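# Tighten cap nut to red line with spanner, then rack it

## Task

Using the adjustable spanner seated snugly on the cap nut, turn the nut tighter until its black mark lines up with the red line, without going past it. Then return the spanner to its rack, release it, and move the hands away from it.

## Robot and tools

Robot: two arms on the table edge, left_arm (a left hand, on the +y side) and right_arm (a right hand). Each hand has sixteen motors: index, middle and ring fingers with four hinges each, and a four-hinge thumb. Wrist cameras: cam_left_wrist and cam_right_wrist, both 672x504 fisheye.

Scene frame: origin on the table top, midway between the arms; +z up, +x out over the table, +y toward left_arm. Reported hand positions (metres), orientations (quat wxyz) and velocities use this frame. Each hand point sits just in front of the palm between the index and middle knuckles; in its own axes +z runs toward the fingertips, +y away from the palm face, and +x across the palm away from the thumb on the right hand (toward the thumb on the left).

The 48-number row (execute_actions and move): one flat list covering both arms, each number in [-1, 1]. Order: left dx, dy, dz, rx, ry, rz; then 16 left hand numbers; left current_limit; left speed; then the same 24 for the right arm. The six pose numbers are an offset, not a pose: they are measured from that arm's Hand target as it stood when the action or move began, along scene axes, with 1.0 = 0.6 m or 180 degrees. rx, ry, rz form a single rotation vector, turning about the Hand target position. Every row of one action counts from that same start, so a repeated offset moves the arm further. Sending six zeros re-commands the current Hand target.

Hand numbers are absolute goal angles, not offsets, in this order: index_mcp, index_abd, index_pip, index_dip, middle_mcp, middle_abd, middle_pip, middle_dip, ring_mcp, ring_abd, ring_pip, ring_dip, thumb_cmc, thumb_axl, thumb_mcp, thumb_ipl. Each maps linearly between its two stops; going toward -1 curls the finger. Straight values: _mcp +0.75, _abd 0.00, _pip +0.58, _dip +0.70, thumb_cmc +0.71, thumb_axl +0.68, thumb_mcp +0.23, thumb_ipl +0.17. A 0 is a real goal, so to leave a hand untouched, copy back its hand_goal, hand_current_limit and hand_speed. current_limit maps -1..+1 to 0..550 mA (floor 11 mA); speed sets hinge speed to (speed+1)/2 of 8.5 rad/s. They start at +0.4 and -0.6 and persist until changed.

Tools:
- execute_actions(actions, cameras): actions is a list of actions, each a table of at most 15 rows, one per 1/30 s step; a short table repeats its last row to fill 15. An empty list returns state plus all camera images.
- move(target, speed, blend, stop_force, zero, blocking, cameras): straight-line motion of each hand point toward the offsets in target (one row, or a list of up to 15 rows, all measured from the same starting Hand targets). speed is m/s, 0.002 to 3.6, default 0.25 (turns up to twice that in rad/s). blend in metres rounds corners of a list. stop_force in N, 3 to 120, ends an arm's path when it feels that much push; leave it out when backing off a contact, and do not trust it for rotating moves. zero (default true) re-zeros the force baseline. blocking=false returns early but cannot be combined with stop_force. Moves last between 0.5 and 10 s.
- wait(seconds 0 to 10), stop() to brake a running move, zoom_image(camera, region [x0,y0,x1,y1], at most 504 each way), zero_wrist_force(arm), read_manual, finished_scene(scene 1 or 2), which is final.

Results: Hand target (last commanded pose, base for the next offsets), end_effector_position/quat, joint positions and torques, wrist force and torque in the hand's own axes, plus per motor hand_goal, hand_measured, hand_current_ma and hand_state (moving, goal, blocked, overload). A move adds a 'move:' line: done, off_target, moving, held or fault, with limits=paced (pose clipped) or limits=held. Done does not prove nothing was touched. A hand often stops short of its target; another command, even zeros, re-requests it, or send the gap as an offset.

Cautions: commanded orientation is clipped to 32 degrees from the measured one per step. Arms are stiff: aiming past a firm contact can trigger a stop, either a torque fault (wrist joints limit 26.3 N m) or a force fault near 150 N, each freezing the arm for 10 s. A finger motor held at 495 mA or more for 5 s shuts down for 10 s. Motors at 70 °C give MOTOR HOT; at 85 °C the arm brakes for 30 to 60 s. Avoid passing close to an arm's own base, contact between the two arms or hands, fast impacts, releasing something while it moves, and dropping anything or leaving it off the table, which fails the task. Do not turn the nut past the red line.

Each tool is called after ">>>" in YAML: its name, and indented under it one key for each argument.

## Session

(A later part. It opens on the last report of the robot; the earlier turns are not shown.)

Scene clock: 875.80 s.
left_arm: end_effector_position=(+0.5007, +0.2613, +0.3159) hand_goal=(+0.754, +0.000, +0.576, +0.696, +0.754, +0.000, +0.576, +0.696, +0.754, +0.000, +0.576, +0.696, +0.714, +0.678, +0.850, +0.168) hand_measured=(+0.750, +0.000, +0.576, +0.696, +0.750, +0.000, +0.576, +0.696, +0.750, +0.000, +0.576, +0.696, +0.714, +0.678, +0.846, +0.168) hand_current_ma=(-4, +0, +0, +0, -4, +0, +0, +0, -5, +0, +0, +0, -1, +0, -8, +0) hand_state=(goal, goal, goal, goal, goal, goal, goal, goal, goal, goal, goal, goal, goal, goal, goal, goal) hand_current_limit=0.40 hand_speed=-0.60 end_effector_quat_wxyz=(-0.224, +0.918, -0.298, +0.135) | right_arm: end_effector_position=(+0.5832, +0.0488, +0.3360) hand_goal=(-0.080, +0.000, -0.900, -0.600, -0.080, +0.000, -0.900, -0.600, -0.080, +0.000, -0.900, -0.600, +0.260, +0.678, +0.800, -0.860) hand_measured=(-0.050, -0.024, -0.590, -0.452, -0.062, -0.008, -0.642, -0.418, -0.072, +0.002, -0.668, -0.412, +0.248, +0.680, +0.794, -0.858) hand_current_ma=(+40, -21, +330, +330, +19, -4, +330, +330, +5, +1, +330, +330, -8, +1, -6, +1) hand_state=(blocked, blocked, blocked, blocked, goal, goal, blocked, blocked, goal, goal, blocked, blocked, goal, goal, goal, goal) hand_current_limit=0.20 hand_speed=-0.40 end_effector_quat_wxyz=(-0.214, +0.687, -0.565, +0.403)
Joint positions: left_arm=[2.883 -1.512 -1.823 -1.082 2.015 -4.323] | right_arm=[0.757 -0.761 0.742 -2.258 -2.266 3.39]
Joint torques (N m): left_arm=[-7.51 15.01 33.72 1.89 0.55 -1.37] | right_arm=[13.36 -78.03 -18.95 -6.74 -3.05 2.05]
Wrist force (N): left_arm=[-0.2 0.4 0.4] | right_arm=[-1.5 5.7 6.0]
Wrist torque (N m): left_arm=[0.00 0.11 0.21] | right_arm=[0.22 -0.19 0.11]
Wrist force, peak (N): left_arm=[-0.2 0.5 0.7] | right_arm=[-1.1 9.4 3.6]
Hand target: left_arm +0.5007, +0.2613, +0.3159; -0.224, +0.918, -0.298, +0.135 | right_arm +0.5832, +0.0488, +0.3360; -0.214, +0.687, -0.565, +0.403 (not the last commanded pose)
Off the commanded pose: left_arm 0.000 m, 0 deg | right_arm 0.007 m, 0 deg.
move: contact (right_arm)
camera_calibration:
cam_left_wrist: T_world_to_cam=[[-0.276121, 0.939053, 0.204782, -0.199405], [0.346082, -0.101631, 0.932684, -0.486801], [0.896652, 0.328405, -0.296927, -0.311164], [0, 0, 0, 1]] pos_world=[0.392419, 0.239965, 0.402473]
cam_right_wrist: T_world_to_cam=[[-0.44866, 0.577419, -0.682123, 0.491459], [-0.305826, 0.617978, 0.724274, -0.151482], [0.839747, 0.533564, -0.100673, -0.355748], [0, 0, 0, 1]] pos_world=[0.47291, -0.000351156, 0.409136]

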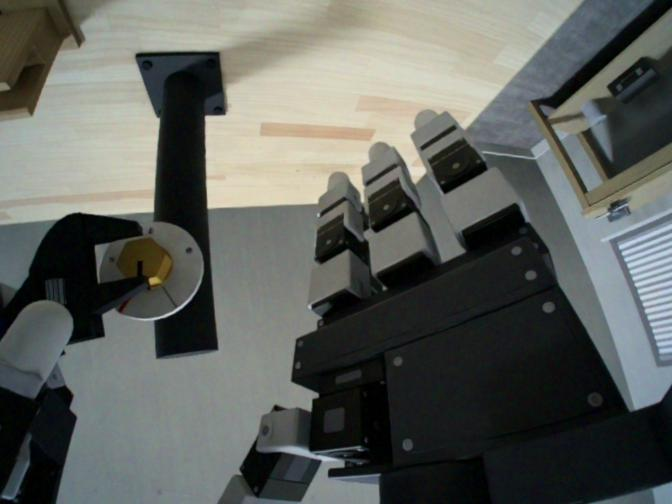

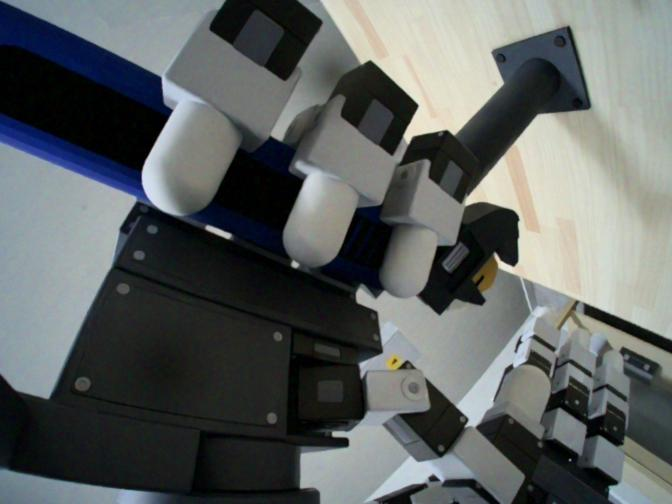

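>>> execute_actions:
  actions:
    - [[0,0,0,0,0,0,0.754,0,0.576,0.696,0.754,0,0.576,0.696,0.754,0,0.576,0.696,0.714,0.678,0.85,0.168,0.4,-0.6,0.0015,0,0,0,0,0,-0.08,0,-0.90,-0.60,-0.08,0,-0.90,-0.60,-0.08,0,-0.90,-0.60,0.26,0.678,0.8,-0.86,0.2,-0.4]]

Scene clock: 877.07 s.
left_arm: end_effector_position=(+0.5007, +0.2613, +0.3159) hand_goal=(+0.754, +0.000, +0.576, +0.696, +0.754, +0.000, +0.576, +0.696, +0.754, +0.000, +0.576, +0.696, +0.714, +0.678, +0.850, +0.168) hand_measured=(+0.750, +0.000, +0.576, +0.696, +0.750, +0.000, +0.576, +0.696, +0.750, +0.000, +0.576, +0.696, +0.714, +0.678, +0.846, +0.168) hand_current_ma=(-4, +0, +0, +0, -4, +0, +0, +0, -5, +0, +0, +0, -1, +0, -8, +0) hand_state=(goal, goal, goal, goal, goal, goal, goal, goal, goal, goal, goal, goal, goal, goal, goal, goal) hand_current_limit=0.40 hand_speed=-0.60 end_effector_quat_wxyz=(-0.224, +0.918, -0.298, +0.135) | right_arm: end_effector_position=(+0.5841, +0.0488, +0.3360) hand_goal=(-0.080, +0.000, -0.900, -0.600, -0.080, +0.000, -0.900, -0.600, -0.080, +0.000, -0.900, -0.600, +0.260, +0.678, +0.800, -0.860) hand_measured=(-0.050, -0.024, -0.590, -0.452, -0.062, -0.008, -0.642, -0.418, -0.072, +0.002, -0.668, -0.412, +0.248, +0.680, +0.794, -0.858) hand_current_ma=(+40, -21, +330, +330, +19, -4, +330, +330, +5, +1, +330, +330, -8, +1, -6, +1) hand_state=(blocked, blocked, blocked, blocked, goal, goal, blocked, blocked, goal, goal, blocked, blocked, goal, goal, goal, goal) hand_current_limit=0.20 hand_speed=-0.40 end_effector_quat_wxyz=(-0.214, +0.687, -0.565, +0.403)
Joint positions: left_arm=[2.883 -1.512 -1.823 -1.082 2.015 -4.323] | right_arm=[0.756 -0.759 0.738 -2.257 -2.266 3.389]
Joint torques (N m): left_arm=[-6.71 15.2 34.35 1.96 0.54 -1.35] | right_arm=[-13.62 -53.38 -37.46 -1.32 0.01 -2.75]
Wrist force (N): left_arm=[0.0 0.6 0.5] | right_arm=[-1.3 5.6 6.1]
Wrist torque (N m): left_arm=[0.02 0.08 0.23] | right_arm=[0.20 -0.23 0.19]
Wrist force, peak (N): left_arm=[0.2 0.4 0.7] | right_arm=[-1.3 5.7 6.4]
Hand target: left_arm +0.5007, +0.2613, +0.3159; -0.224, +0.918, -0.298, +0.135 | right_arm +0.5841, +0.0488, +0.3360; -0.214, +0.687, -0.565, +0.403
Off the commanded pose: left_arm 0.000 m, 0 deg | right_arm 0.000 m, 0 deg.

>>> execute_actions:
  actions:
    - [[0,0,0,0,0,0,0.754,0,0.576,0.696,0.754,0,0.576,0.696,0.754,0,0.576,0.696,0.714,0.678,0.85,0.168,0.4,-0.6,0.0012,0,0,0,0,0,-0.08,0,-0.90,-0.60,-0.08,0,-0.90,-0.60,-0.08,0,-0.90,-0.60,0.26,0.678,0.8,-0.86,0.2,-0.4]]

>>> execute_actions:
  actions:
    - [[0,0,0,0,0,0,0.754,0,0.576,0.696,0.754,0,0.576,0.696,0.754,0,0.576,0.696,0.714,0.678,0.85,0.168,0.4,-0.6,0.0012,0,0,0,0,0,-0.08,0,-0.90,-0.60,-0.08,0,-0.90,-0.60,-0.08,0,-0.90,-0.60,0.26,0.678,0.8,-0.86,0.2,-0.4]]

Scene clock: 878.03 s.
left_arm: end_effector_position=(+0.5007, +0.2613, +0.3159) hand_goal=(+0.754, +0.000, +0.576, +0.696, +0.754, +0.000, +0.576, +0.696, +0.754, +0.000, +0.576, +0.696, +0.714, +0.678, +0.850, +0.168) hand_measured=(+0.750, +0.000, +0.576, +0.696, +0.750, +0.000, +0.576, +0.696, +0.750, +0.000, +0.576, +0.696, +0.714, +0.678, +0.846, +0.168) hand_current_ma=(-4, +0, +0, +0, -4, +0, +0, +0, -5, +0, +0, +0, -1, +0, -8, +0) hand_state=(goal, goal, goal, goal, goal, goal, goal, goal, goal, goal, goal, goal, goal, goal, goal, goal) hand_current_limit=0.40 hand_speed=-0.60 end_effector_quat_wxyz=(-0.224, +0.918, -0.298, +0.135) | right_arm: end_effector_position=(+0.5848, +0.0488, +0.3360) hand_goal=(-0.080, +0.000, -0.900, -0.600, -0.080, +0.000, -0.900, -0.600, -0.080, +0.000, -0.900, -0.600, +0.260, +0.678, +0.800, -0.860) hand_measured=(-0.050, -0.024, -0.590, -0.452, -0.062, -0.008, -0.642, -0.418, -0.072, +0.002, -0.668, -0.412, +0.248, +0.680, +0.794, -0.858) hand_current_ma=(+40, -21, +330, +330, +19, -4, +330, +330, +5, +1, +330, +330, -8, +1, -6, +1) hand_state=(blocked, blocked, blocked, blocked, goal, goal, blocked, blocked, goal, goal, blocked, blocked, goal, goal, goal, goal) hand_current_limit=0.20 hand_speed=-0.40 end_effector_quat_wxyz=(-0.214, +0.687, -0.565, +0.403)
Joint positions: left_arm=[2.883 -1.512 -1.823 -1.082 2.015 -4.323] | right_arm=[0.756 -0.758 0.735 -2.256 -2.265 3.389]
Joint torques (N m): left_arm=[-7.81 14.09 34.3 1.93 0.44 -1.35] | right_arm=[-13.89 -53.07 -37.47 -1.4 -0.09 -2.78]
Wrist force (N): left_arm=[0.2 0.5 0.5] | right_arm=[-1.5 5.4 5.9]
Wrist torque (N m): left_arm=[0.00 0.05 0.25] | right_arm=[0.19 -0.21 0.17]
Wrist force, peak (N): left_arm=[-0.2 0.4 0.6] | right_arm=[-1.4 6.0 6.0]
Hand target: left_arm +0.5007, +0.2613, +0.3159; -0.224, +0.918, -0.298, +0.135 | right_arm +0.5848, +0.0488, +0.3360; -0.214, +0.687, -0.565, +0.403
Off the commanded pose: left_arm 0.000 m, 0 deg | right_arm 0.000 m, 0 deg.

Scene clock: 878.73 s.
left_arm: end_effector_position=(+0.5007, +0.2613, +0.3159) hand_goal=(+0.754, +0.000, +0.576, +0.696, +0.754, +0.000, +0.576, +0.696, +0.754, +0.000, +0.576, +0.696, +0.714, +0.678, +0.850, +0.168) hand_measured=(+0.750, +0.000, +0.576, +0.696, +0.750, +0.000, +0.576, +0.696, +0.750, +0.000, +0.576, +0.696, +0.714, +0.678, +0.846, +0.168) hand_current_ma=(-4, +0, +0, +0, -4, +0, +0, +0, -5, +0, +0, +0, -1, +0, -8, +0) hand_state=(goal, goal, goal, goal, goal, goal, goal, goal, goal, goal, goal, goal, goal, goal, goal, goal) hand_current_limit=0.40 hand_speed=-0.60 end_effector_quat_wxyz=(-0.224, +0.918, -0.298, +0.135) | right_arm: end_effector_position=(+0.5856, +0.0488, +0.3360) hand_goal=(-0.080, +0.000, -0.900, -0.600, -0.080, +0.000, -0.900, -0.600, -0.080, +0.000, -0.900, -0.600, +0.260, +0.678, +0.800, -0.860) hand_measured=(-0.050, -0.024, -0.590, -0.452, -0.062, -0.008, -0.642, -0.418, -0.072, +0.002, -0.668, -0.412, +0.248, +0.680, +0.794, -0.858) hand_current_ma=(+40, -21, +330, +330, +19, -4, +330, +330, +5, +1, +330, +330, -8, +1, -6, +1) hand_state=(blocked, blocked, blocked, blocked, goal, goal, blocked, blocked, goal, goal, blocked, blocked, goal, goal, goal, goal) hand_current_limit=0.20 hand_speed=-0.40 end_effector_quat_wxyz=(-0.214, +0.687, -0.565, +0.403)
Joint positions: left_arm=[2.883 -1.512 -1.823 -1.082 2.015 -4.323] | right_arm=[0.755 -0.756 0.732 -2.255 -2.265 3.388]
Joint torques (N m): left_arm=[-7.55 14.85 34.57 2.06 0.55 -1.31] | right_arm=[-13.57 -52.88 -37.23 -1.35 -0.1 -2.72]
Wrist force (N): left_arm=[0.0 0.2 0.6] | right_arm=[-1.4 5.5 5.9]
Wrist torque (N m): left_arm=[-0.03 0.08 0.24] | right_arm=[0.20 -0.23 0.18]
Wrist force, peak (N): left_arm=[0.2 0.7 0.6] | right_arm=[-1.5 5.6 6.2]
Hand target: left_arm +0.5007, +0.2613, +0.3159; -0.224, +0.918, -0.298, +0.135 | right_arm +0.5856, +0.0488, +0.3360; -0.214, +0.687, -0.565, +0.403
Off the commanded pose: left_arm 0.000 m, 0 deg | right_arm 0.000 m, 0 deg.

>>> move:
  target: [0,0,0,0,0,0,0.754,0,0.576,0.696,0.754,0,0.576,0.696,0.754,0,0.576,0.696,0.714,0.678,0.85,0.168,0.4,-0.6,0.0085,0,0,0,0,0,-0.08,0,-0.90,-0.60,-0.08,0,-0.90,-0.60,-0.08,0,-0.90,-0.60,0.26,0.678,0.8,-0.86,0.2,-0.4]
  speed: 0.005
  stop_force: 4
  cameras: ["cam_left_wrist"]

>>> zoom_image:
  camera: "cam_left_wrist"
  region: [84, 215, 184, 290]

Scene clock: 880.90 s.
left_arm: end_effector_position=(+0.5007, +0.2613, +0.3159) hand_goal=(+0.754, +0.000, +0.576, +0.696, +0.754, +0.000, +0.576, +0.696, +0.754, +0.000, +0.576, +0.696, +0.714, +0.678, +0.850, +0.168) hand_measured=(+0.750, +0.000, +0.576, +0.696, +0.750, +0.000, +0.576, +0.696, +0.750, +0.000, +0.576, +0.696, +0.714, +0.678, +0.846, +0.168) hand_current_ma=(-4, +0, +0, +0, -4, +0, +0, +0, -5, +0, +0, +0, -1, +0, -8, +0) hand_state=(goal, goal, goal, goal, goal, goal, goal, goal, goal, goal, goal, goal, goal, goal, goal, goal) hand_current_limit=0.40 hand_speed=-0.60 end_effector_quat_wxyz=(-0.224, +0.918, -0.298, +0.135) | right_arm: end_effector_position=(+0.5907, +0.0488, +0.3360) hand_goal=(-0.080, +0.000, -0.900, -0.600, -0.080, +0.000, -0.900, -0.600, -0.080, +0.000, -0.900, -0.600, +0.260, +0.678, +0.800, -0.860) hand_measured=(-0.050, -0.024, -0.590, -0.452, -0.062, -0.008, -0.642, -0.418, -0.072, +0.002, -0.668, -0.412, +0.248, +0.680, +0.794, -0.858) hand_current_ma=(+40, -21, +330, +330, +19, -4, +330, +330, +5, +1, +330, +330, -8, +1, -6, +1) hand_state=(blocked, blocked, blocked, blocked, goal, goal, blocked, blocked, goal, goal, blocked, blocked, goal, goal, goal, goal) hand_current_limit=0.20 hand_speed=-0.40 end_effector_quat_wxyz=(-0.214, +0.687, -0.565, +0.403)
Joint positions: left_arm=[2.883 -1.512 -1.823 -1.082 2.015 -4.323] | right_arm=[0.751 -0.743 0.71 -2.248 -2.262 3.384]
Joint torques (N m): left_arm=[-6.87 14.79 34.58 1.98 0.46 -1.41] | right_arm=[-14.31 -53.85 -37.22 -1.44 -0.05 -2.77]
Wrist force (N): left_arm=[0.4 0.6 0.7] | right_arm=[-1.3 5.3 5.5]
Wrist torque (N m): left_arm=[0.01 0.04 0.26] | right_arm=[0.22 -0.27 0.20]
Wrist force, peak (N): left_arm=[0.4 0.6 0.7] | right_arm=[-1.2 5.6 6.1]
Hand target: left_arm +0.5007, +0.2613, +0.3159; -0.224, +0.918, -0.298, +0.135 | right_arm +0.5907, +0.0488, +0.3360; -0.214, +0.687, -0.565, +0.403
Off the commanded pose: left_arm 0.000 m, 0 deg | right_arm 0.000 m, 0 deg.
move: done
camera_calibration:
cam_left_wrist: T_world_to_cam=[[-0.276121, 0.939053, 0.204782, -0.199405], [0.346082, -0.101631, 0.932684, -0.486801], [0.896652, 0.328405, -0.296927, -0.311164], [0, 0, 0, 1]] pos_world=[0.392419, 0.239965, 0.402473]
Images, in order (width x height): cam_left_wrist 672x504.

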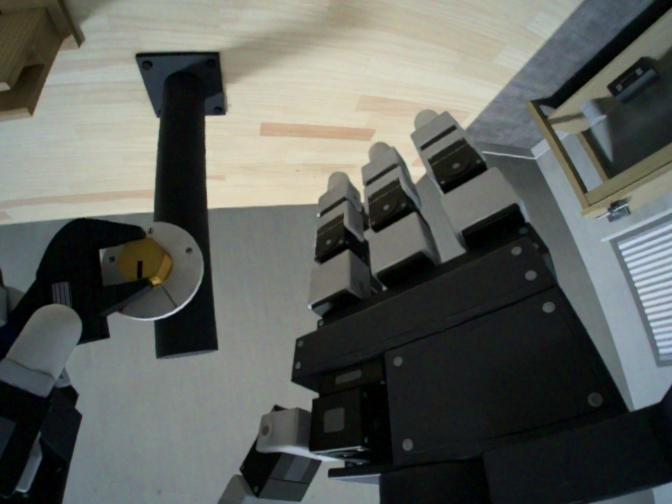

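Scaled by 5.040 from the camera's 672x504 image, which has a finer 960x720 frame.

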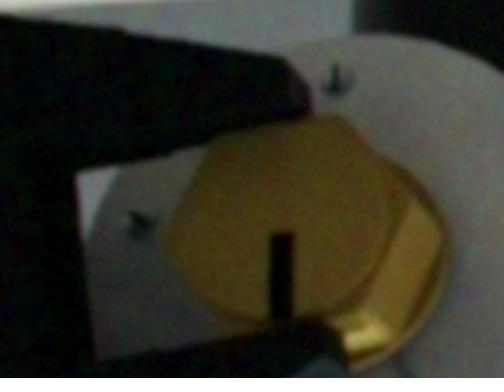

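>>> move:
  target: [0,0,0,0,0,0,0.754,0,0.576,0.696,0.754,0,0.576,0.696,0.754,0,0.576,0.696,0.714,0.678,0.85,0.168,0.4,-0.6,0,0.00833,-0.0006,0,0,0,-0.08,0,-0.90,-0.60,-0.08,0,-0.90,-0.60,-0.08,0,-0.90,-0.60,0.26,0.678,0.8,-0.86,0.2,-0.4]
  speed: 0.008
  stop_force: 4
  cameras: ["cam_left_wrist"]

>>> zoom_image:
  camera: "cam_left_wrist"
  region: [84, 215, 184, 290]

Scene clock: 883.03 s.
left_arm: end_effector_position=(+0.5007, +0.2613, +0.3159) hand_goal=(+0.754, +0.000, +0.576, +0.696, +0.754, +0.000, +0.576, +0.696, +0.754, +0.000, +0.576, +0.696, +0.714, +0.678, +0.850, +0.168) hand_measured=(+0.750, +0.000, +0.576, +0.696, +0.750, +0.000, +0.576, +0.696, +0.750, +0.000, +0.576, +0.696, +0.714, +0.678, +0.846, +0.168) hand_current_ma=(-4, +0, +0, +0, -4, +0, +0, +0, -5, +0, +0, +0, -1, +0, -8, +0) hand_state=(goal, goal, goal, goal, goal, goal, goal, goal, goal, goal, goal, goal, goal, goal, goal, goal) hand_current_limit=0.40 hand_speed=-0.60 end_effector_quat_wxyz=(-0.224, +0.918, -0.298, +0.135) | right_arm: end_effector_position=(+0.5907, +0.0538, +0.3357) hand_goal=(-0.080, +0.000, -0.900, -0.600, -0.080, +0.000, -0.900, -0.600, -0.080, +0.000, -0.900, -0.600, +0.260, +0.678, +0.800, -0.860) hand_measured=(-0.050, -0.024, -0.590, -0.452, -0.062, -0.008, -0.642, -0.418, -0.072, +0.002, -0.668, -0.412, +0.248, +0.680, +0.794, -0.858) hand_current_ma=(+40, -21, +330, +330, +19, -4, +330, +330, +5, +1, +330, +330, -8, +1, -6, +1) hand_state=(blocked, blocked, blocked, blocked, goal, goal, blocked, blocked, goal, goal, blocked, blocked, goal, goal, goal, goal) hand_current_limit=0.20 hand_speed=-0.40 end_effector_quat_wxyz=(-0.214, +0.687, -0.565, +0.403)
Joint positions: left_arm=[2.883 -1.512 -1.823 -1.082 2.015 -4.323] | right_arm=[0.756 -0.73 0.686 -2.235 -2.265 3.389]
Joint torques (N m): left_arm=[-7.87 14.51 33.72 2.05 0.49 -1.41] | right_arm=[12.26 -54.58 -37.61 -1.37 -3.14 2.17]
Wrist force (N): left_arm=[0.2 0.3 0.2] | right_arm=[-1.6 6.0 5.9]
Wrist torque (N m): left_arm=[0.00 0.06 0.25] | right_arm=[0.26 -0.19 0.00]
Wrist force, peak (N): left_arm=[0.1 0.8 0.5] | right_arm=[-1.6 6.0 5.9]
Hand target: left_arm +0.5007, +0.2613, +0.3159; -0.224, +0.918, -0.298, +0.135 | right_arm +0.5907, +0.0538, +0.3357; -0.214, +0.687, -0.565, +0.403
Off the commanded pose: left_arm 0.000 m, 0 deg | right_arm 0.000 m, 0 deg.
move: done
camera_calibration:
cam_left_wrist: T_world_to_cam=[[-0.276121, 0.939053, 0.204782, -0.199405], [0.346082, -0.101631, 0.932684, -0.486801], [0.896652, 0.328405, -0.296927, -0.311164], [0, 0, 0, 1]] pos_world=[0.392419, 0.239965, 0.402473]
Images, in order (width x height): cam_left_wrist 672x504.

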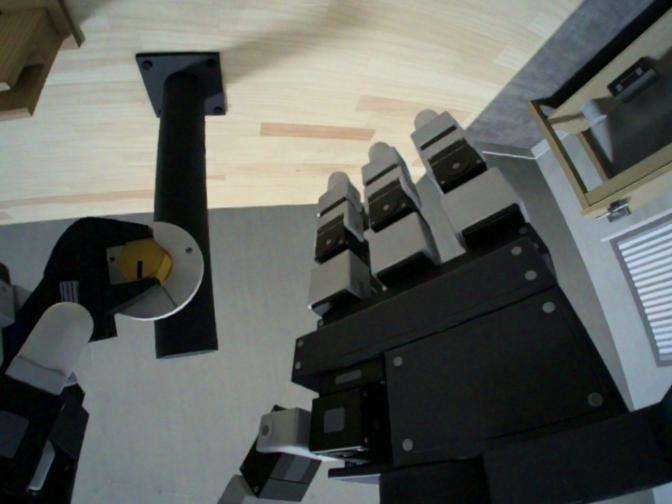

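Scaled by 5.040 from the camera's 672x504 image, which has a finer 960x720 frame.

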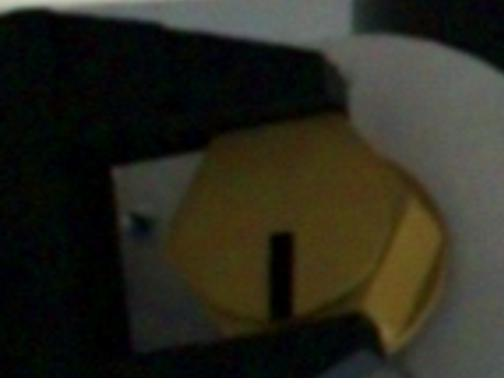

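>>> execute_actions:
  actions:
    - [[0,0,0,0,0,0,0.754,0,0.576,0.696,0.754,0,0.576,0.696,0.754,0,0.576,0.696,0.714,0.678,0.85,0.168,0.4,-0.6,0,0,0,0,0,0,-0.08,0,-0.90,-0.60,-0.08,0,-0.90,-0.60,-0.08,0,-0.90,-0.60,0.05,0.678,0.3,-0.6,0.2,-0.4]]
    - [[0,0,0,0,0,0,0.754,0,0.576,0.696,0.754,0,0.576,0.696,0.754,0,0.576,0.696,0.714,0.678,0.85,0.168,0.4,-0.6,0,0,0,0,0,0,-0.08,0,-0.90,-0.60,-0.08,0,-0.90,-0.60,-0.08,0,-0.90,-0.60,0.05,0.678,0.1,-0.52,0.2,-0.6]]
    - [[0,0,0,0,0,0,0.754,0,0.576,0.696,0.754,0,0.576,0.696,0.754,0,0.576,0.696,0.714,0.678,0.85,0.168,0.4,-0.6,0,0,0,0,0,0,-0.08,0,-0.90,-0.60,-0.08,0,-0.90,-0.60,-0.08,0,-0.90,-0.60,0.05,0.678,-0.08,-0.50,0.4,-0.8]]
  cameras: ["cam_left_wrist","cam_right_wrist"]

>>> zoom_image:
  camera: "cam_left_wrist"
  region: [40, 220, 140, 320]

>>> zoom_image:
  camera: "cam_right_wrist"
  region: [400, 180, 540, 320]

Scene clock: 885.43 s.
left_arm: end_effector_position=(+0.5007, +0.2613, +0.3159) hand_goal=(+0.754, +0.000, +0.576, +0.696, +0.754, +0.000, +0.576, +0.696, +0.754, +0.000, +0.576, +0.696, +0.714, +0.678, +0.850, +0.168) hand_measured=(+0.750, +0.000, +0.576, +0.696, +0.750, +0.000, +0.576, +0.696, +0.750, +0.000, +0.576, +0.696, +0.714, +0.678, +0.846, +0.168) hand_current_ma=(-4, +0, +0, +0, -4, +0, +0, +0, -5, +0, +0, +0, -1, +0, -8, +0) hand_state=(goal, goal, goal, goal, goal, goal, goal, goal, goal, goal, goal, goal, goal, goal, goal, goal) hand_current_limit=0.40 hand_speed=-0.60 end_effector_quat_wxyz=(-0.224, +0.918, -0.298, +0.135) | right_arm: end_effector_position=(+0.5907, +0.0538, +0.3357) hand_goal=(-0.080, +0.000, -0.900, -0.600, -0.080, +0.000, -0.900, -0.600, -0.080, +0.000, -0.900, -0.600, +0.050, +0.678, -0.080, -0.500) hand_measured=(-0.046, -0.024, -0.590, -0.452, -0.060, -0.008, -0.642, -0.418, -0.070, +0.002, -0.668, -0.412, +0.050, +0.680, +0.002, -0.488) hand_current_ma=(+49, -21, +385, +385, +23, -4, +385, +385, +7, +1, +385, +385, +0, +1, +277, +15) hand_state=(blocked, blocked, blocked, blocked, blocked, goal, blocked, blocked, goal, goal, blocked, blocked, goal, goal, blocked, goal) hand_current_limit=0.40 hand_speed=-0.80 end_effector_quat_wxyz=(-0.214, +0.687, -0.565, +0.403)
Joint positions: left_arm=[2.883 -1.512 -1.823 -1.082 2.015 -4.323] | right_arm=[0.756 -0.73 0.686 -2.235 -2.265 3.389]
Joint torques (N m): left_arm=[-6.47 14.81 34.03 1.99 0.52 -1.53] | right_arm=[11.51 -55.15 -35.17 -2.04 -2.96 1.7]
Wrist force (N): left_arm=[-0.2 0.3 0.3] | right_arm=[-0.6 3.6 3.5]
Wrist torque (N m): left_arm=[0.00 0.10 0.22] | right_arm=[0.20 -0.56 0.24]
Wrist force, peak (N): left_arm=[0.4 0.3 0.8] | right_arm=[-1.2 5.9 6.5]
Hand target: left_arm +0.5007, +0.2613, +0.3159; -0.224, +0.918, -0.298, +0.135 | right_arm +0.5907, +0.0538, +0.3357; -0.214, +0.687, -0.565, +0.403
Off the commanded pose: left_arm 0.000 m, 0 deg | right_arm 0.000 m, 0 deg.
camera_calibration:
cam_left_wrist: T_world_to_cam=[[-0.276121, 0.939053, 0.204782, -0.199405], [0.346082, -0.101631, 0.932684, -0.486801], [0.896652, 0.328405, -0.296927, -0.311164], [0, 0, 0, 1]] pos_world=[0.392419, 0.239965, 0.402473]
cam_right_wrist: T_world_to_cam=[[-0.44866, 0.577419, -0.682123, 0.49162], [-0.305826, 0.617978, 0.724274, -0.152019], [0.839747, 0.533564, -0.100673, -0.36467], [0, 0, 0, 1]] pos_world=[0.48031, 0.00464884, 0.408736]

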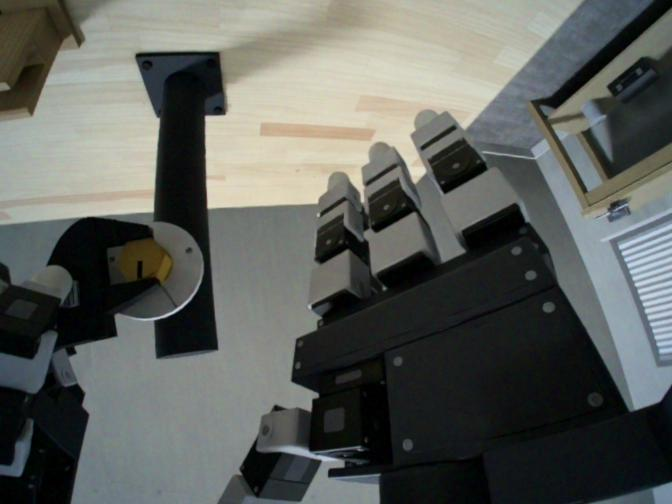

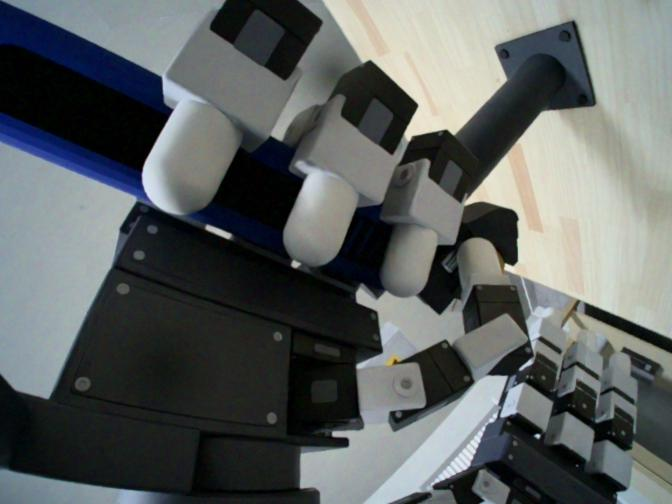

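Scaled by 5.040 from the camera's 672x504 image, which has a finer 960x720 frame.

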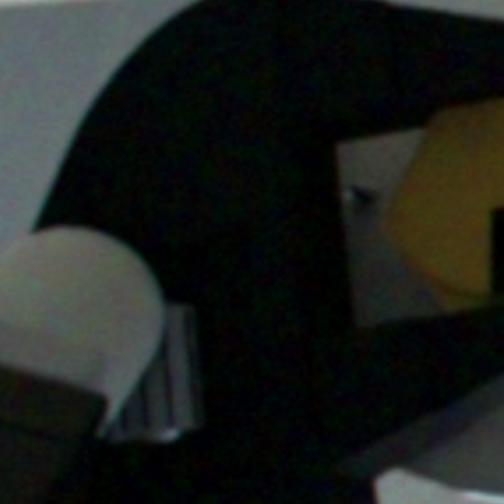

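Scaled by 3.600 from the camera's 672x504 image, which has a finer 960x720 frame.

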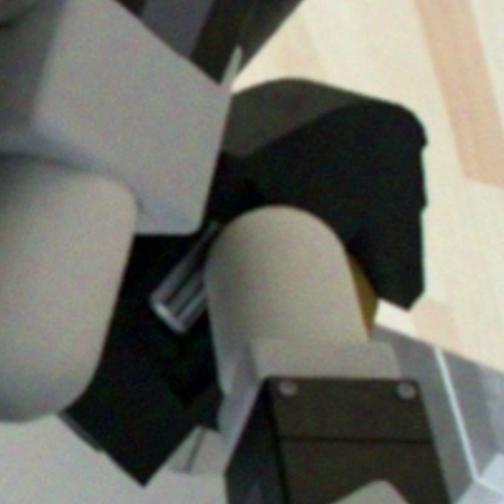

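>>> execute_actions:
  actions:
    - [[0,0,0,0,0,0,0.754,0,0.576,0.696,0.754,0,0.576,0.696,0.754,0,0.576,0.696,0.714,0.678,0.85,0.168,0.4,-0.6,0,0,0,0,0,0,-0.08,0,-0.90,-0.60,-0.08,0,-0.90,-0.60,-0.08,0,-0.90,-0.60,0.09,0.678,-0.09,-0.48,0.45,-0.85]]
    - [[0,0,0,0,0,0,0.754,0,0.576,0.696,0.754,0,0.576,0.696,0.754,0,0.576,0.696,0.714,0.678,0.85,0.168,0.4,-0.6,0,0,0,0,0,0,-0.08,0,-0.90,-0.60,-0.08,0,-0.90,-0.60,-0.08,0,-0.90,-0.60,0.13,0.678,-0.09,-0.45,0.45,-0.85]]
    - [[0,0,0,0,0,0,0.754,0,0.576,0.696,0.754,0,0.576,0.696,0.754,0,0.576,0.696,0.714,0.678,0.85,0.168,0.4,-0.6,0,0,0,0,0,0,-0.08,0,-0.90,-0.60,-0.08,0,-0.90,-0.60,-0.08,0,-0.90,-0.60,0.17,0.678,-0.09,-0.42,0.45,-0.85]]
  cameras: ["cam_left_wrist","cam_right_wrist"]

>>> zoom_image:
  camera: "cam_right_wrist"
  region: [400, 180, 540, 320]

>>> zoom_image:
  camera: "cam_left_wrist"
  region: [84, 215, 184, 290]

Scene clock: 887.77 s.
left_arm: end_effector_position=(+0.5007, +0.2613, +0.3159) hand_goal=(+0.754, +0.000, +0.576, +0.696, +0.754, +0.000, +0.576, +0.696, +0.754, +0.000, +0.576, +0.696, +0.714, +0.678, +0.850, +0.168) hand_measured=(+0.750, +0.000, +0.576, +0.696, +0.750, +0.000, +0.576, +0.696, +0.750, +0.000, +0.576, +0.696, +0.714, +0.678, +0.846, +0.168) hand_current_ma=(-4, +0, +0, +0, -4, +0, +0, +0, -5, +0, +0, +0, -1, +0, -8, +0) hand_state=(goal, goal, goal, goal, goal, goal, goal, goal, goal, goal, goal, goal, goal, goal, goal, goal) hand_current_limit=0.40 hand_speed=-0.60 end_effector_quat_wxyz=(-0.224, +0.918, -0.298, +0.135) | right_arm: end_effector_position=(+0.5907, +0.0538, +0.3357) hand_goal=(-0.080, +0.000, -0.900, -0.600, -0.080, +0.000, -0.900, -0.600, -0.080, +0.000, -0.900, -0.600, +0.170, +0.678, -0.090, -0.420) hand_measured=(-0.036, -0.022, -0.590, -0.454, -0.048, -0.008, -0.642, -0.418, -0.060, +0.002, -0.668, -0.412, +0.082, +0.658, -0.018, -0.454) hand_current_ma=(+77, -20, +399, +399, +45, -4, +399, +399, +22, +1, +399, +399, -208, -27, +224, -72) hand_state=(blocked, blocked, blocked, blocked, blocked, goal, blocked, blocked, goal, goal, blocked, blocked, blocked, goal, blocked, blocked) hand_current_limit=0.45 hand_speed=-0.85 end_effector_quat_wxyz=(-0.214, +0.687, -0.565, +0.403)
Joint positions: left_arm=[2.883 -1.512 -1.823 -1.082 2.015 -4.323] | right_arm=[0.756 -0.73 0.686 -2.235 -2.265 3.389]
Joint torques (N m): left_arm=[-7.29 14.53 34.13 2.06 0.37 -1.37] | right_arm=[6.66 -55.8 -29.51 -2.88 -2.67 1.3]
Wrist force (N): left_arm=[0.0 0.2 0.5] | right_arm=[0.2 0.7 -0.4]
Wrist torque (N m): left_arm=[-0.03 0.09 0.23] | right_arm=[0.27 -1.01 0.54]
Wrist force, peak (N): left_arm=[0.0 0.5 0.9] | right_arm=[-1.0 3.8 3.9]
Hand target: left_arm +0.5007, +0.2613, +0.3159; -0.224, +0.918, -0.298, +0.135 | right_arm +0.5907, +0.0538, +0.3357; -0.214, +0.687, -0.565, +0.403
Off the commanded pose: left_arm 0.000 m, 0 deg | right_arm 0.000 m, 0 deg.
camera_calibration:
cam_left_wrist: T_world_to_cam=[[-0.276121, 0.939053, 0.204782, -0.199405], [0.346082, -0.101631, 0.932684, -0.486801], [0.896652, 0.328405, -0.296927, -0.311164], [0, 0, 0, 1]] pos_world=[0.392419, 0.239965, 0.402473]
cam_right_wrist: T_world_to_cam=[[-0.44866, 0.577419, -0.682123, 0.49162], [-0.305826, 0.617978, 0.724274, -0.152019], [0.839747, 0.533564, -0.100673, -0.36467], [0, 0, 0, 1]] pos_world=[0.48031, 0.00464884, 0.408736]

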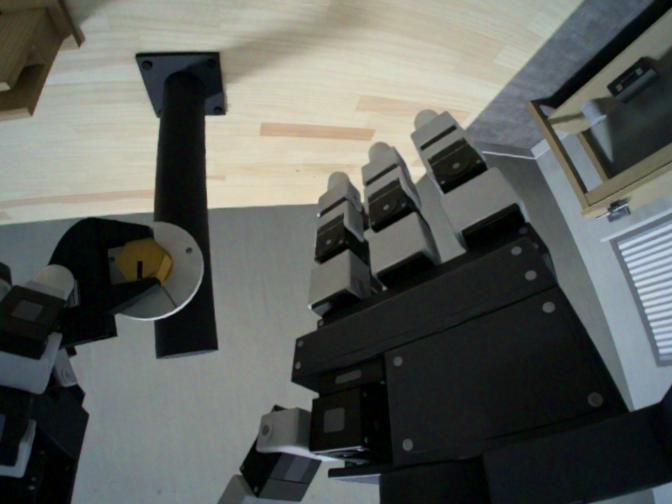

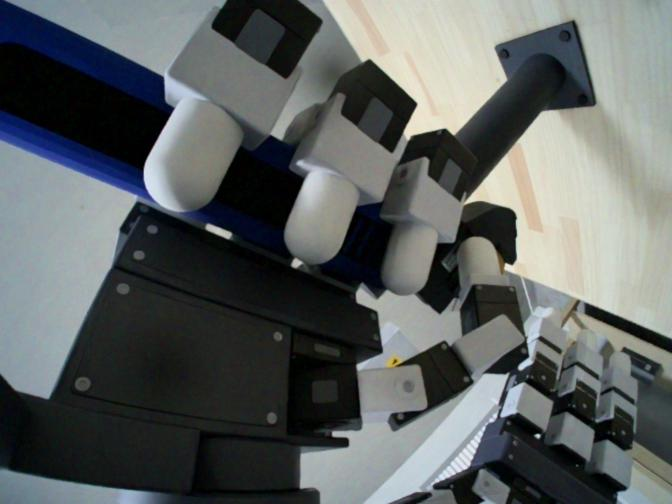

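Scaled by 3.600 from the camera's 672x504 image, which has a finer 960x720 frame.

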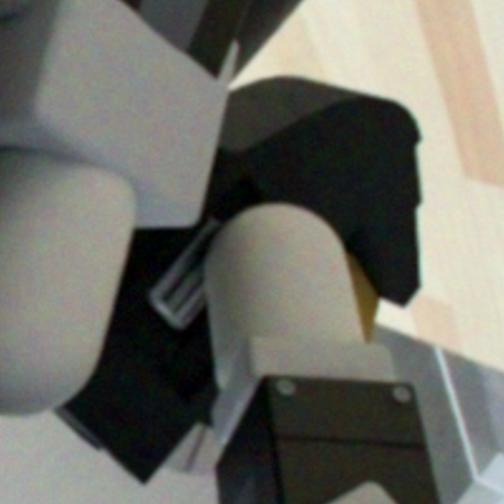

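Scaled by 5.040 from the camera's 672x504 image, which has a finer 960x720 frame.

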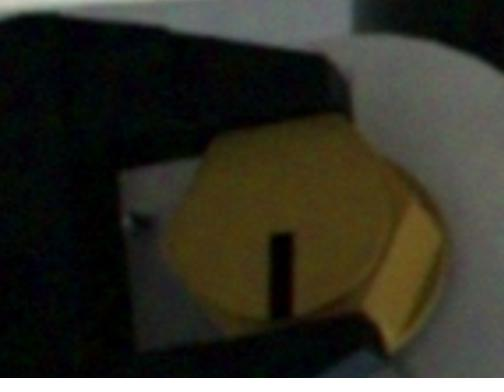

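>>> execute_actions:
  actions:
    - [[0,0,0.0013,0,0,0,0.754,0,0.576,0.696,0.754,0,0.576,0.696,0.754,0,0.576,0.696,0.714,0.678,0.85,0.168,0.4,-0.6,0,0,0.0013,0,0,0,-0.08,0,-0.90,-0.60,-0.08,0,-0.90,-0.60,-0.08,0,-0.90,-0.60,0.10,0.678,0.15,-0.48,0.2,-0.6]]

Scene clock: 889.23 s.
left_arm: end_effector_position=(+0.5007, +0.2613, +0.3167) hand_goal=(+0.754, +0.000, +0.576, +0.696, +0.754, +0.000, +0.576, +0.696, +0.754, +0.000, +0.576, +0.696, +0.714, +0.678, +0.850, +0.168) hand_measured=(+0.750, +0.000, +0.576, +0.696, +0.750, +0.000, +0.576, +0.696, +0.750, +0.000, +0.576, +0.696, +0.714, +0.678, +0.846, +0.168) hand_current_ma=(-4, +0, +0, +0, -4, +0, +0, +0, -5, +0, +0, +0, -1, +0, -8, +0) hand_state=(goal, goal, goal, goal, goal, goal, goal, goal, goal, goal, goal, goal, goal, goal, goal, goal) hand_current_limit=0.40 hand_speed=-0.60 end_effector_quat_wxyz=(-0.224, +0.918, -0.298, +0.135) | right_arm: end_effector_position=(+0.5907, +0.0538, +0.3364) hand_goal=(-0.080, +0.000, -0.900, -0.600, -0.080, +0.000, -0.900, -0.600, -0.080, +0.000, -0.900, -0.600, +0.100, +0.678, +0.150, -0.480) hand_measured=(-0.040, -0.022, -0.590, -0.454, -0.052, -0.008, -0.642, -0.418, -0.064, +0.002, -0.668, -0.412, +0.090, +0.676, +0.146, -0.478) hand_current_ma=(+67, -20, +330, +330, +37, -4, +330, +330, +17, +1, +330, +330, -7, -1, -2, +1) hand_state=(blocked, blocked, blocked, blocked, blocked, goal, blocked, blocked, goal, goal, blocked, blocked, goal, goal, goal, goal) hand_current_limit=0.20 hand_speed=-0.60 end_effector_quat_wxyz=(-0.214, +0.687, -0.565, +0.403)
Joint positions: left_arm=[2.883 -1.511 -1.821 -1.084 2.015 -4.323] | right_arm=[0.756 -0.73 0.684 -2.232 -2.265 3.389]
Joint torques (N m): left_arm=[-7.23 31.03 34.21 1.43 0.39 -1.49] | right_arm=[3.03 -57.43 -38.84 -2.02 -2.45 0.65]
Wrist force (N): left_arm=[-0.2 0.5 0.8] | right_arm=[-2.9 8.2 7.3]
Wrist torque (N m): left_arm=[-0.02 0.12 0.21] | right_arm=[0.23 -0.10 -0.22]
Wrist force, peak (N): left_arm=[-0.2 0.5 0.8] | right_arm=[-2.9 8.2 7.3]
Hand target: left_arm +0.5007, +0.2613, +0.3167; -0.224, +0.918, -0.298, +0.135 | right_arm +0.5907, +0.0538, +0.3365; -0.214, +0.687, -0.565, +0.403
Off the commanded pose: left_arm 0.000 m, 0 deg | right_arm 0.000 m, 0 deg.

>>> execute_actions:
  actions:
    - [[0,0,0,0,0,0,0.754,0,0.576,0.696,0.754,0,0.576,0.696,0.754,0,0.576,0.696,0.714,0.678,0.85,0.168,0.4,-0.6,0,0,0,0,0,0,-0.08,0,-0.90,-0.60,-0.08,0,-0.90,-0.60,-0.08,0,-0.90,-0.60,0.03,0.678,0.3,-0.58,0.2,-0.6]]
  cameras: ["cam_left_wrist","cam_right_wrist"]

>>> zoom_image:
  camera: "cam_left_wrist"
  region: [84, 215, 184, 290]

>>> zoom_image:
  camera: "cam_right_wrist"
  region: [400, 180, 540, 320]

Scene clock: 890.33 s.
left_arm: end_effector_position=(+0.5007, +0.2613, +0.3167) hand_goal=(+0.754, +0.000, +0.576, +0.696, +0.754, +0.000, +0.576, +0.696, +0.754, +0.000, +0.576, +0.696, +0.714, +0.678, +0.850, +0.168) hand_measured=(+0.750, +0.000, +0.576, +0.696, +0.750, +0.000, +0.576, +0.696, +0.750, +0.000, +0.576, +0.696, +0.714, +0.678, +0.846, +0.168) hand_current_ma=(-4, +0, +0, +0, -4, +0, +0, +0, -5, +0, +0, +0, -1, +0, -8, +0) hand_state=(goal, goal, goal, goal, goal, goal, goal, goal, goal, goal, goal, goal, goal, goal, goal, goal) hand_current_limit=0.40 hand_speed=-0.60 end_effector_quat_wxyz=(-0.224, +0.918, -0.298, +0.135) | right_arm: end_effector_position=(+0.5907, +0.0538, +0.3365) hand_goal=(-0.080, +0.000, -0.900, -0.600, -0.080, +0.000, -0.900, -0.600, -0.080, +0.000, -0.900, -0.600, +0.030, +0.678, +0.300, -0.580) hand_measured=(-0.040, -0.022, -0.590, -0.454, -0.052, -0.008, -0.642, -0.418, -0.064, +0.002, -0.668, -0.412, +0.030, +0.676, +0.296, -0.576) hand_current_ma=(+67, -20, +330, +330, +37, -4, +330, +330, +17, +1, +330, +330, +0, -1, -3, +2) hand_state=(blocked, blocked, blocked, blocked, blocked, goal, blocked, blocked, goal, goal, blocked, blocked, goal, goal, goal, goal) hand_current_limit=0.20 hand_speed=-0.60 end_effector_quat_wxyz=(-0.214, +0.687, -0.565, +0.403)
Joint positions: left_arm=[2.883 -1.511 -1.821 -1.084 2.015 -4.323] | right_arm=[0.756 -0.73 0.684 -2.232 -2.265 3.389]
Joint torques (N m): left_arm=[-7.39 31.22 33.2 1.42 0.44 -1.25] | right_arm=[1.63 -61.14 -38.7 -2.05 -2.31 0.49]
Wrist force (N): left_arm=[-0.1 0.3 0.3] | right_arm=[-2.8 7.8 7.2]
Wrist torque (N m): left_arm=[-0.01 0.09 0.23] | right_arm=[0.19 -0.12 -0.21]
Wrist force, peak (N): left_arm=[0.0 0.6 0.8] | right_arm=[-2.8 8.4 7.2]
Hand target: left_arm +0.5007, +0.2613, +0.3167; -0.224, +0.918, -0.298, +0.135 | right_arm +0.5907, +0.0538, +0.3365; -0.214, +0.687, -0.565, +0.403
Off the commanded pose: left_arm 0.000 m, 0 deg | right_arm 0.000 m, 0 deg.
camera_calibration:
cam_left_wrist: T_world_to_cam=[[-0.276121, 0.939053, 0.204782, -0.199568], [0.346082, -0.101631, 0.932684, -0.487547], [0.896652, 0.328405, -0.296927, -0.310926], [0, 0, 0, 1]] pos_world=[0.392419, 0.239965, 0.403273]
cam_right_wrist: T_world_to_cam=[[-0.448718, 0.577383, -0.682115, 0.49219], [-0.305765, 0.618016, 0.724268, -0.152625], [0.839738, 0.533559, -0.100772, -0.364545], [0, 0, 0, 1]] pos_world=[0.48031, 0.00464896, 0.409536]

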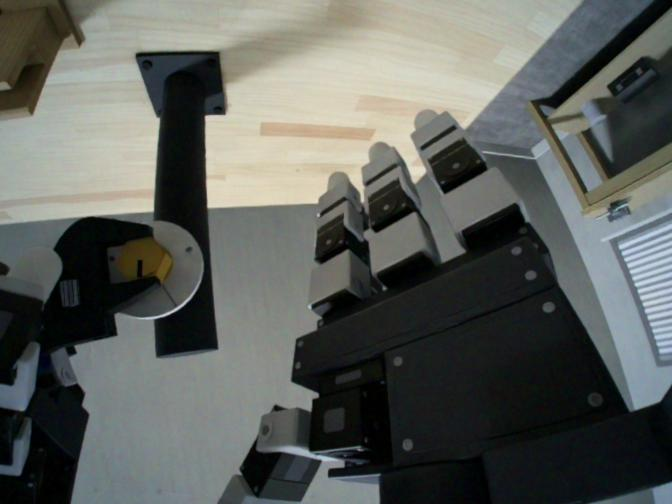

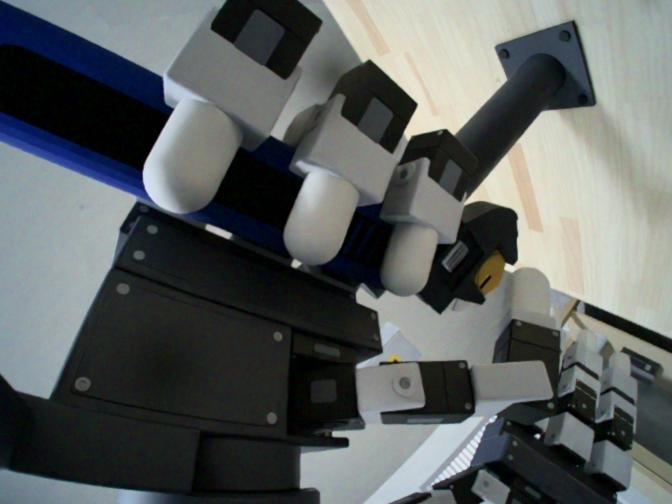

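Scaled by 5.040 from the camera's 672x504 image, which has a finer 960x720 frame.

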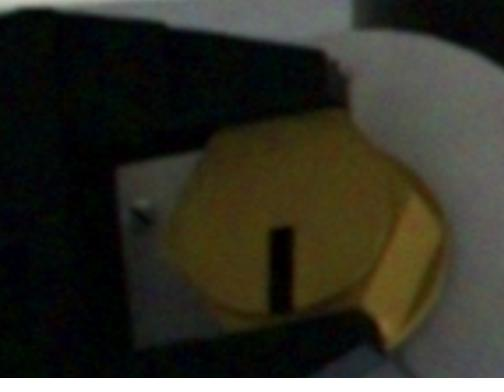

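Scaled by 3.600 from the camera's 672x504 image, which has a finer 960x720 frame.

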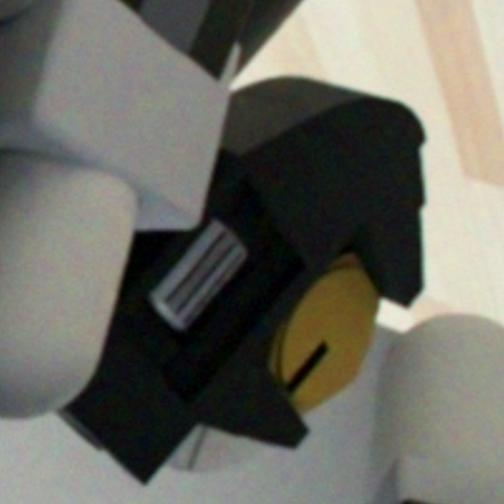

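>>> execute_actions:
  actions:
    - [[0,0,0,0,0,0,0.754,0,0.576,0.696,0.754,0,0.576,0.696,0.754,0,0.576,0.696,0.714,0.678,0.85,0.168,0.4,-0.6,0,0,0,0,0,0,-0.08,0,-0.90,-0.60,-0.08,0,-0.90,-0.60,-0.08,0,-0.90,-0.60,0.03,0.678,0.1,-0.52,0.2,-0.6]]
    - [[0,0,0,0,0,0,0.754,0,0.576,0.696,0.754,0,0.576,0.696,0.754,0,0.576,0.696,0.714,0.678,0.85,0.168,0.4,-0.6,0,0,0,0,0,0,-0.08,0,-0.90,-0.60,-0.08,0,-0.90,-0.60,-0.08,0,-0.90,-0.60,0.03,0.678,-0.08,-0.50,0.4,-0.8]]
    - [[0,0,0,0,0,0,0.754,0,0.576,0.696,0.754,0,0.576,0.696,0.754,0,0.576,0.696,0.714,0.678,0.85,0.168,0.4,-0.6,0,0,0,0,0,0,-0.08,0,-0.90,-0.60,-0.08,0,-0.90,-0.60,-0.08,0,-0.90,-0.60,0.08,0.678,-0.09,-0.49,0.45,-0.85]]
    - [[0,0,0,0,0,0,0.754,0,0.576,0.696,0.754,0,0.576,0.696,0.754,0,0.576,0.696,0.714,0.678,0.85,0.168,0.4,-0.6,0,0,0,0,0,0,-0.08,0,-0.90,-0.60,-0.08,0,-0.90,-0.60,-0.08,0,-0.90,-0.60,0.12,0.678,-0.09,-0.47,0.45,-0.85]]
  cameras: ["cam_right_wrist"]

>>> zoom_image:
  camera: "cam_right_wrist"
  region: [400, 180, 540, 320]

>>> execute_actions:
  actions:
    - [[0,0,0,0,0,0,0.754,0,0.576,0.696,0.754,0,0.576,0.696,0.754,0,0.576,0.696,0.714,0.678,0.85,0.168,0.4,-0.6,0,0,0,0,0,0,-0.08,0,-0.90,-0.60,-0.08,0,-0.90,-0.60,-0.08,0,-0.90,-0.60,0.16,0.678,-0.09,-0.45,0.45,-0.85]]
    - [[0,0,0,0,0,0,0.754,0,0.576,0.696,0.754,0,0.576,0.696,0.754,0,0.576,0.696,0.714,0.678,0.85,0.168,0.4,-0.6,0,0,0,0,0,0,-0.08,0,-0.90,-0.60,-0.08,0,-0.90,-0.60,-0.08,0,-0.90,-0.60,0.20,0.678,-0.09,-0.43,0.45,-0.85]]
  cameras: ["cam_right_wrist"]

>>> zoom_image:
  camera: "cam_right_wrist"
  region: [400, 180, 540, 320]

Scene clock: 893.63 s.
left_arm: end_effector_position=(+0.5007, +0.2613, +0.3167) hand_goal=(+0.754, +0.000, +0.576, +0.696, +0.754, +0.000, +0.576, +0.696, +0.754, +0.000, +0.576, +0.696, +0.714, +0.678, +0.850, +0.168) hand_measured=(+0.750, +0.000, +0.576, +0.696, +0.750, +0.000, +0.576, +0.696, +0.750, +0.000, +0.576, +0.696, +0.714, +0.678, +0.846, +0.168) hand_current_ma=(-4, +0, +0, +0, -4, +0, +0, +0, -5, +0, +0, +0, -1, +0, -8, +0) hand_state=(goal, goal, goal, goal, goal, goal, goal, goal, goal, goal, goal, goal, goal, goal, goal, goal) hand_current_limit=0.40 hand_speed=-0.60 end_effector_quat_wxyz=(-0.224, +0.918, -0.298, +0.135) | right_arm: end_effector_position=(+0.5907, +0.0538, +0.3365) hand_goal=(-0.080, +0.000, -0.900, -0.600, -0.080, +0.000, -0.900, -0.600, -0.080, +0.000, -0.900, -0.600, +0.120, +0.678, -0.090, -0.470) hand_measured=(-0.034, -0.022, -0.590, -0.454, -0.050, -0.008, -0.642, -0.418, -0.064, +0.002, -0.668, -0.412, +0.050, +0.664, -0.022, -0.476) hand_current_ma=(+84, -20, +399, +399, +44, -4, +399, +399, +16, +0, +399, +399, -146, -16, +202, -5) hand_state=(blocked, blocked, blocked, blocked, blocked, goal, blocked, blocked, goal, goal, blocked, blocked, blocked, goal, blocked, goal) hand_current_limit=0.45 hand_speed=-0.85 end_effector_quat_wxyz=(-0.214, +0.687, -0.565, +0.403)
Joint positions: left_arm=[2.883 -1.511 -1.821 -1.084 2.015 -4.323] | right_arm=[0.756 -0.73 0.684 -2.232 -2.265 3.389]
Joint torques (N m): left_arm=[-7.2 31.76 34.38 1.29 0.47 -1.28] | right_arm=[-5.5 -73.05 -30.75 -2.29 -2.13 -0.35]
Wrist force (N): left_arm=[-0.1 0.4 0.1] | right_arm=[-1.2 5.0 5.2]
Wrist torque (N m): left_arm=[0.03 0.09 0.23] | right_arm=[0.20 -0.35 0.10]
Wrist force, peak (N): left_arm=[-0.1 0.5 0.8] | right_arm=[-3.1 8.2 7.3]
Hand target: left_arm +0.5007, +0.2613, +0.3167; -0.224, +0.918, -0.298, +0.135 | right_arm +0.5907, +0.0538, +0.3365; -0.214, +0.687, -0.565, +0.403
Off the commanded pose: left_arm 0.000 m, 0 deg | right_arm 0.000 m, 0 deg.
camera_calibration:
cam_right_wrist: T_world_to_cam=[[-0.44866, 0.577419, -0.682123, 0.492165], [-0.305826, 0.617978, 0.724274, -0.152598], [0.839747, 0.533564, -0.100673, -0.36459], [0, 0, 0, 1]] pos_world=[0.48031, 0.00464884, 0.409536]
Images, in order (width x height): cam_right_wrist 672x504.

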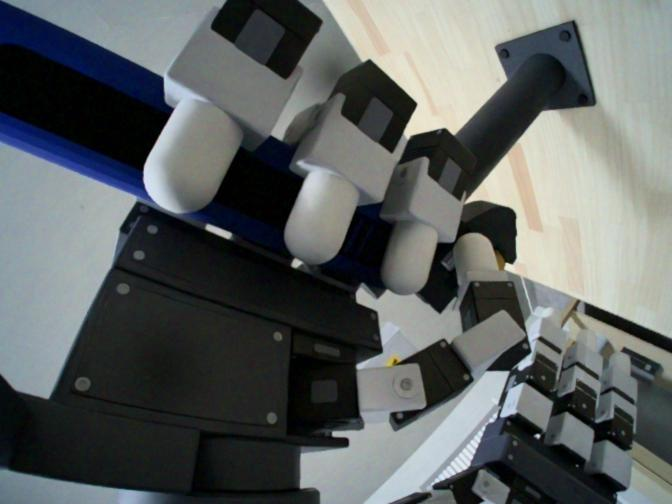

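Scaled by 3.600 from the camera's 672x504 image, which has a finer 960x720 frame.

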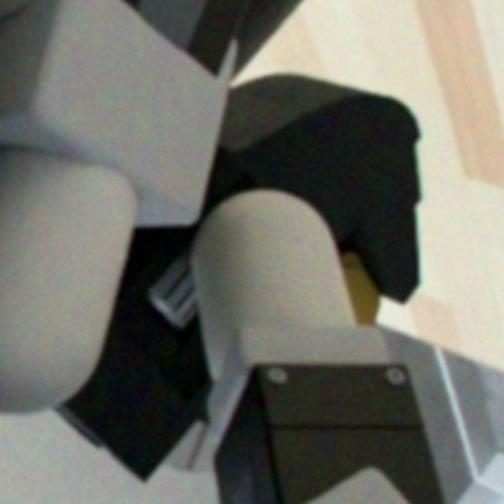

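Scene clock: 894.83 s.
left_arm: end_effector_position=(+0.5007, +0.2613, +0.3167) hand_goal=(+0.754, +0.000, +0.576, +0.696, +0.754, +0.000, +0.576, +0.696, +0.754, +0.000, +0.576, +0.696, +0.714, +0.678, +0.850, +0.168) hand_measured=(+0.750, +0.000, +0.576, +0.696, +0.750, +0.000, +0.576, +0.696, +0.750, +0.000, +0.576, +0.696, +0.714, +0.678, +0.846, +0.168) hand_current_ma=(-4, +0, +0, +0, -4, +0, +0, +0, -5, +0, +0, +0, -1, +0, -8, +0) hand_state=(goal, goal, goal, goal, goal, goal, goal, goal, goal, goal, goal, goal, goal, goal, goal, goal) hand_current_limit=0.40 hand_speed=-0.60 end_effector_quat_wxyz=(-0.224, +0.918, -0.298, +0.135) | right_arm: end_effector_position=(+0.5907, +0.0538, +0.3365) hand_goal=(-0.080, +0.000, -0.900, -0.600, -0.080, +0.000, -0.900, -0.600, -0.080, +0.000, -0.900, -0.600, +0.200, +0.678, -0.090, -0.430) hand_measured=(-0.028, -0.022, -0.590, -0.454, -0.044, -0.008, -0.642, -0.418, -0.060, +0.002, -0.668, -0.412, +0.078, +0.646, -0.030, -0.464) hand_current_ma=(+98, -20, +399, +399, +54, -4, +399, +399, +23, +0, +399, +399, -351, -58, +172, -76) hand_state=(blocked, blocked, blocked, blocked, blocked, goal, blocked, blocked, blocked, goal, blocked, blocked, blocked, blocked, blocked, blocked) hand_current_limit=0.45 hand_speed=-0.85 end_effector_quat_wxyz=(-0.214, +0.687, -0.565, +0.403)
Joint positions: left_arm=[2.883 -1.511 -1.821 -1.084 2.015 -4.323] | right_arm=[0.756 -0.73 0.684 -2.232 -2.265 3.389]
Joint torques (N m): left_arm=[-7.27 31.39 35.35 1.28 0.52 -1.32] | right_arm=[-8.07 -76.1 -25.27 -2.35 -1.86 -0.53]
Wrist force (N): left_arm=[0.0 0.2 0.5] | right_arm=[-1.1 3.7 3.6]
Wrist torque (N m): left_arm=[-0.03 0.08 0.24] | right_arm=[0.22 -0.54 0.21]
Wrist force, peak (N): left_arm=[-0.2 0.6 0.5] | right_arm=[-1.1 4.8 5.1]
Hand target: left_arm +0.5007, +0.2613, +0.3167; -0.224, +0.918, -0.298, +0.135 | right_arm +0.5907, +0.0538, +0.3365; -0.214, +0.687, -0.565, +0.403
Off the commanded pose: left_arm 0.000 m, 0 deg | right_arm 0.000 m, 0 deg.
camera_calibration:
cam_right_wrist: T_world_to_cam=[[-0.448677, 0.577454, -0.682081, 0.492156], [-0.3058, 0.617945, 0.724314, -0.152626], [0.839747, 0.533564, -0.100672, -0.36459], [0, 0, 0, 1]] pos_world=[0.48031, 0.00464875, 0.409536]
Images, in order (width x height): cam_right_wrist 672x504.

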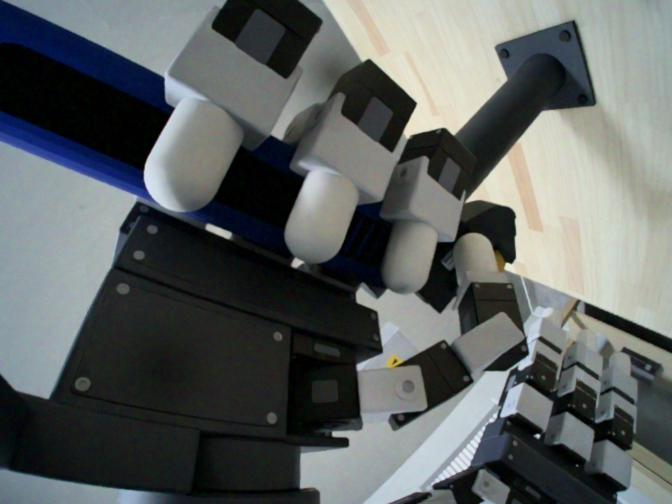

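Scaled by 3.600 from the camera's 672x504 image, which has a finer 960x720 frame.

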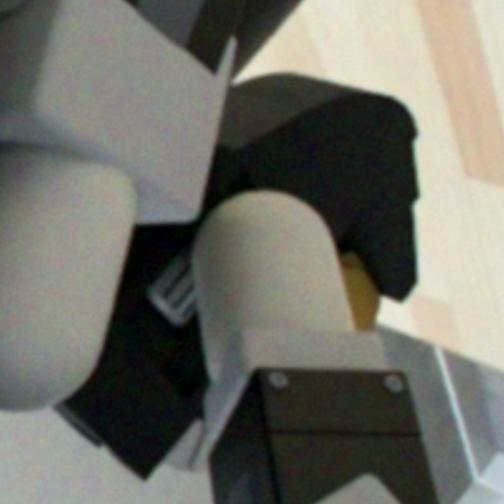

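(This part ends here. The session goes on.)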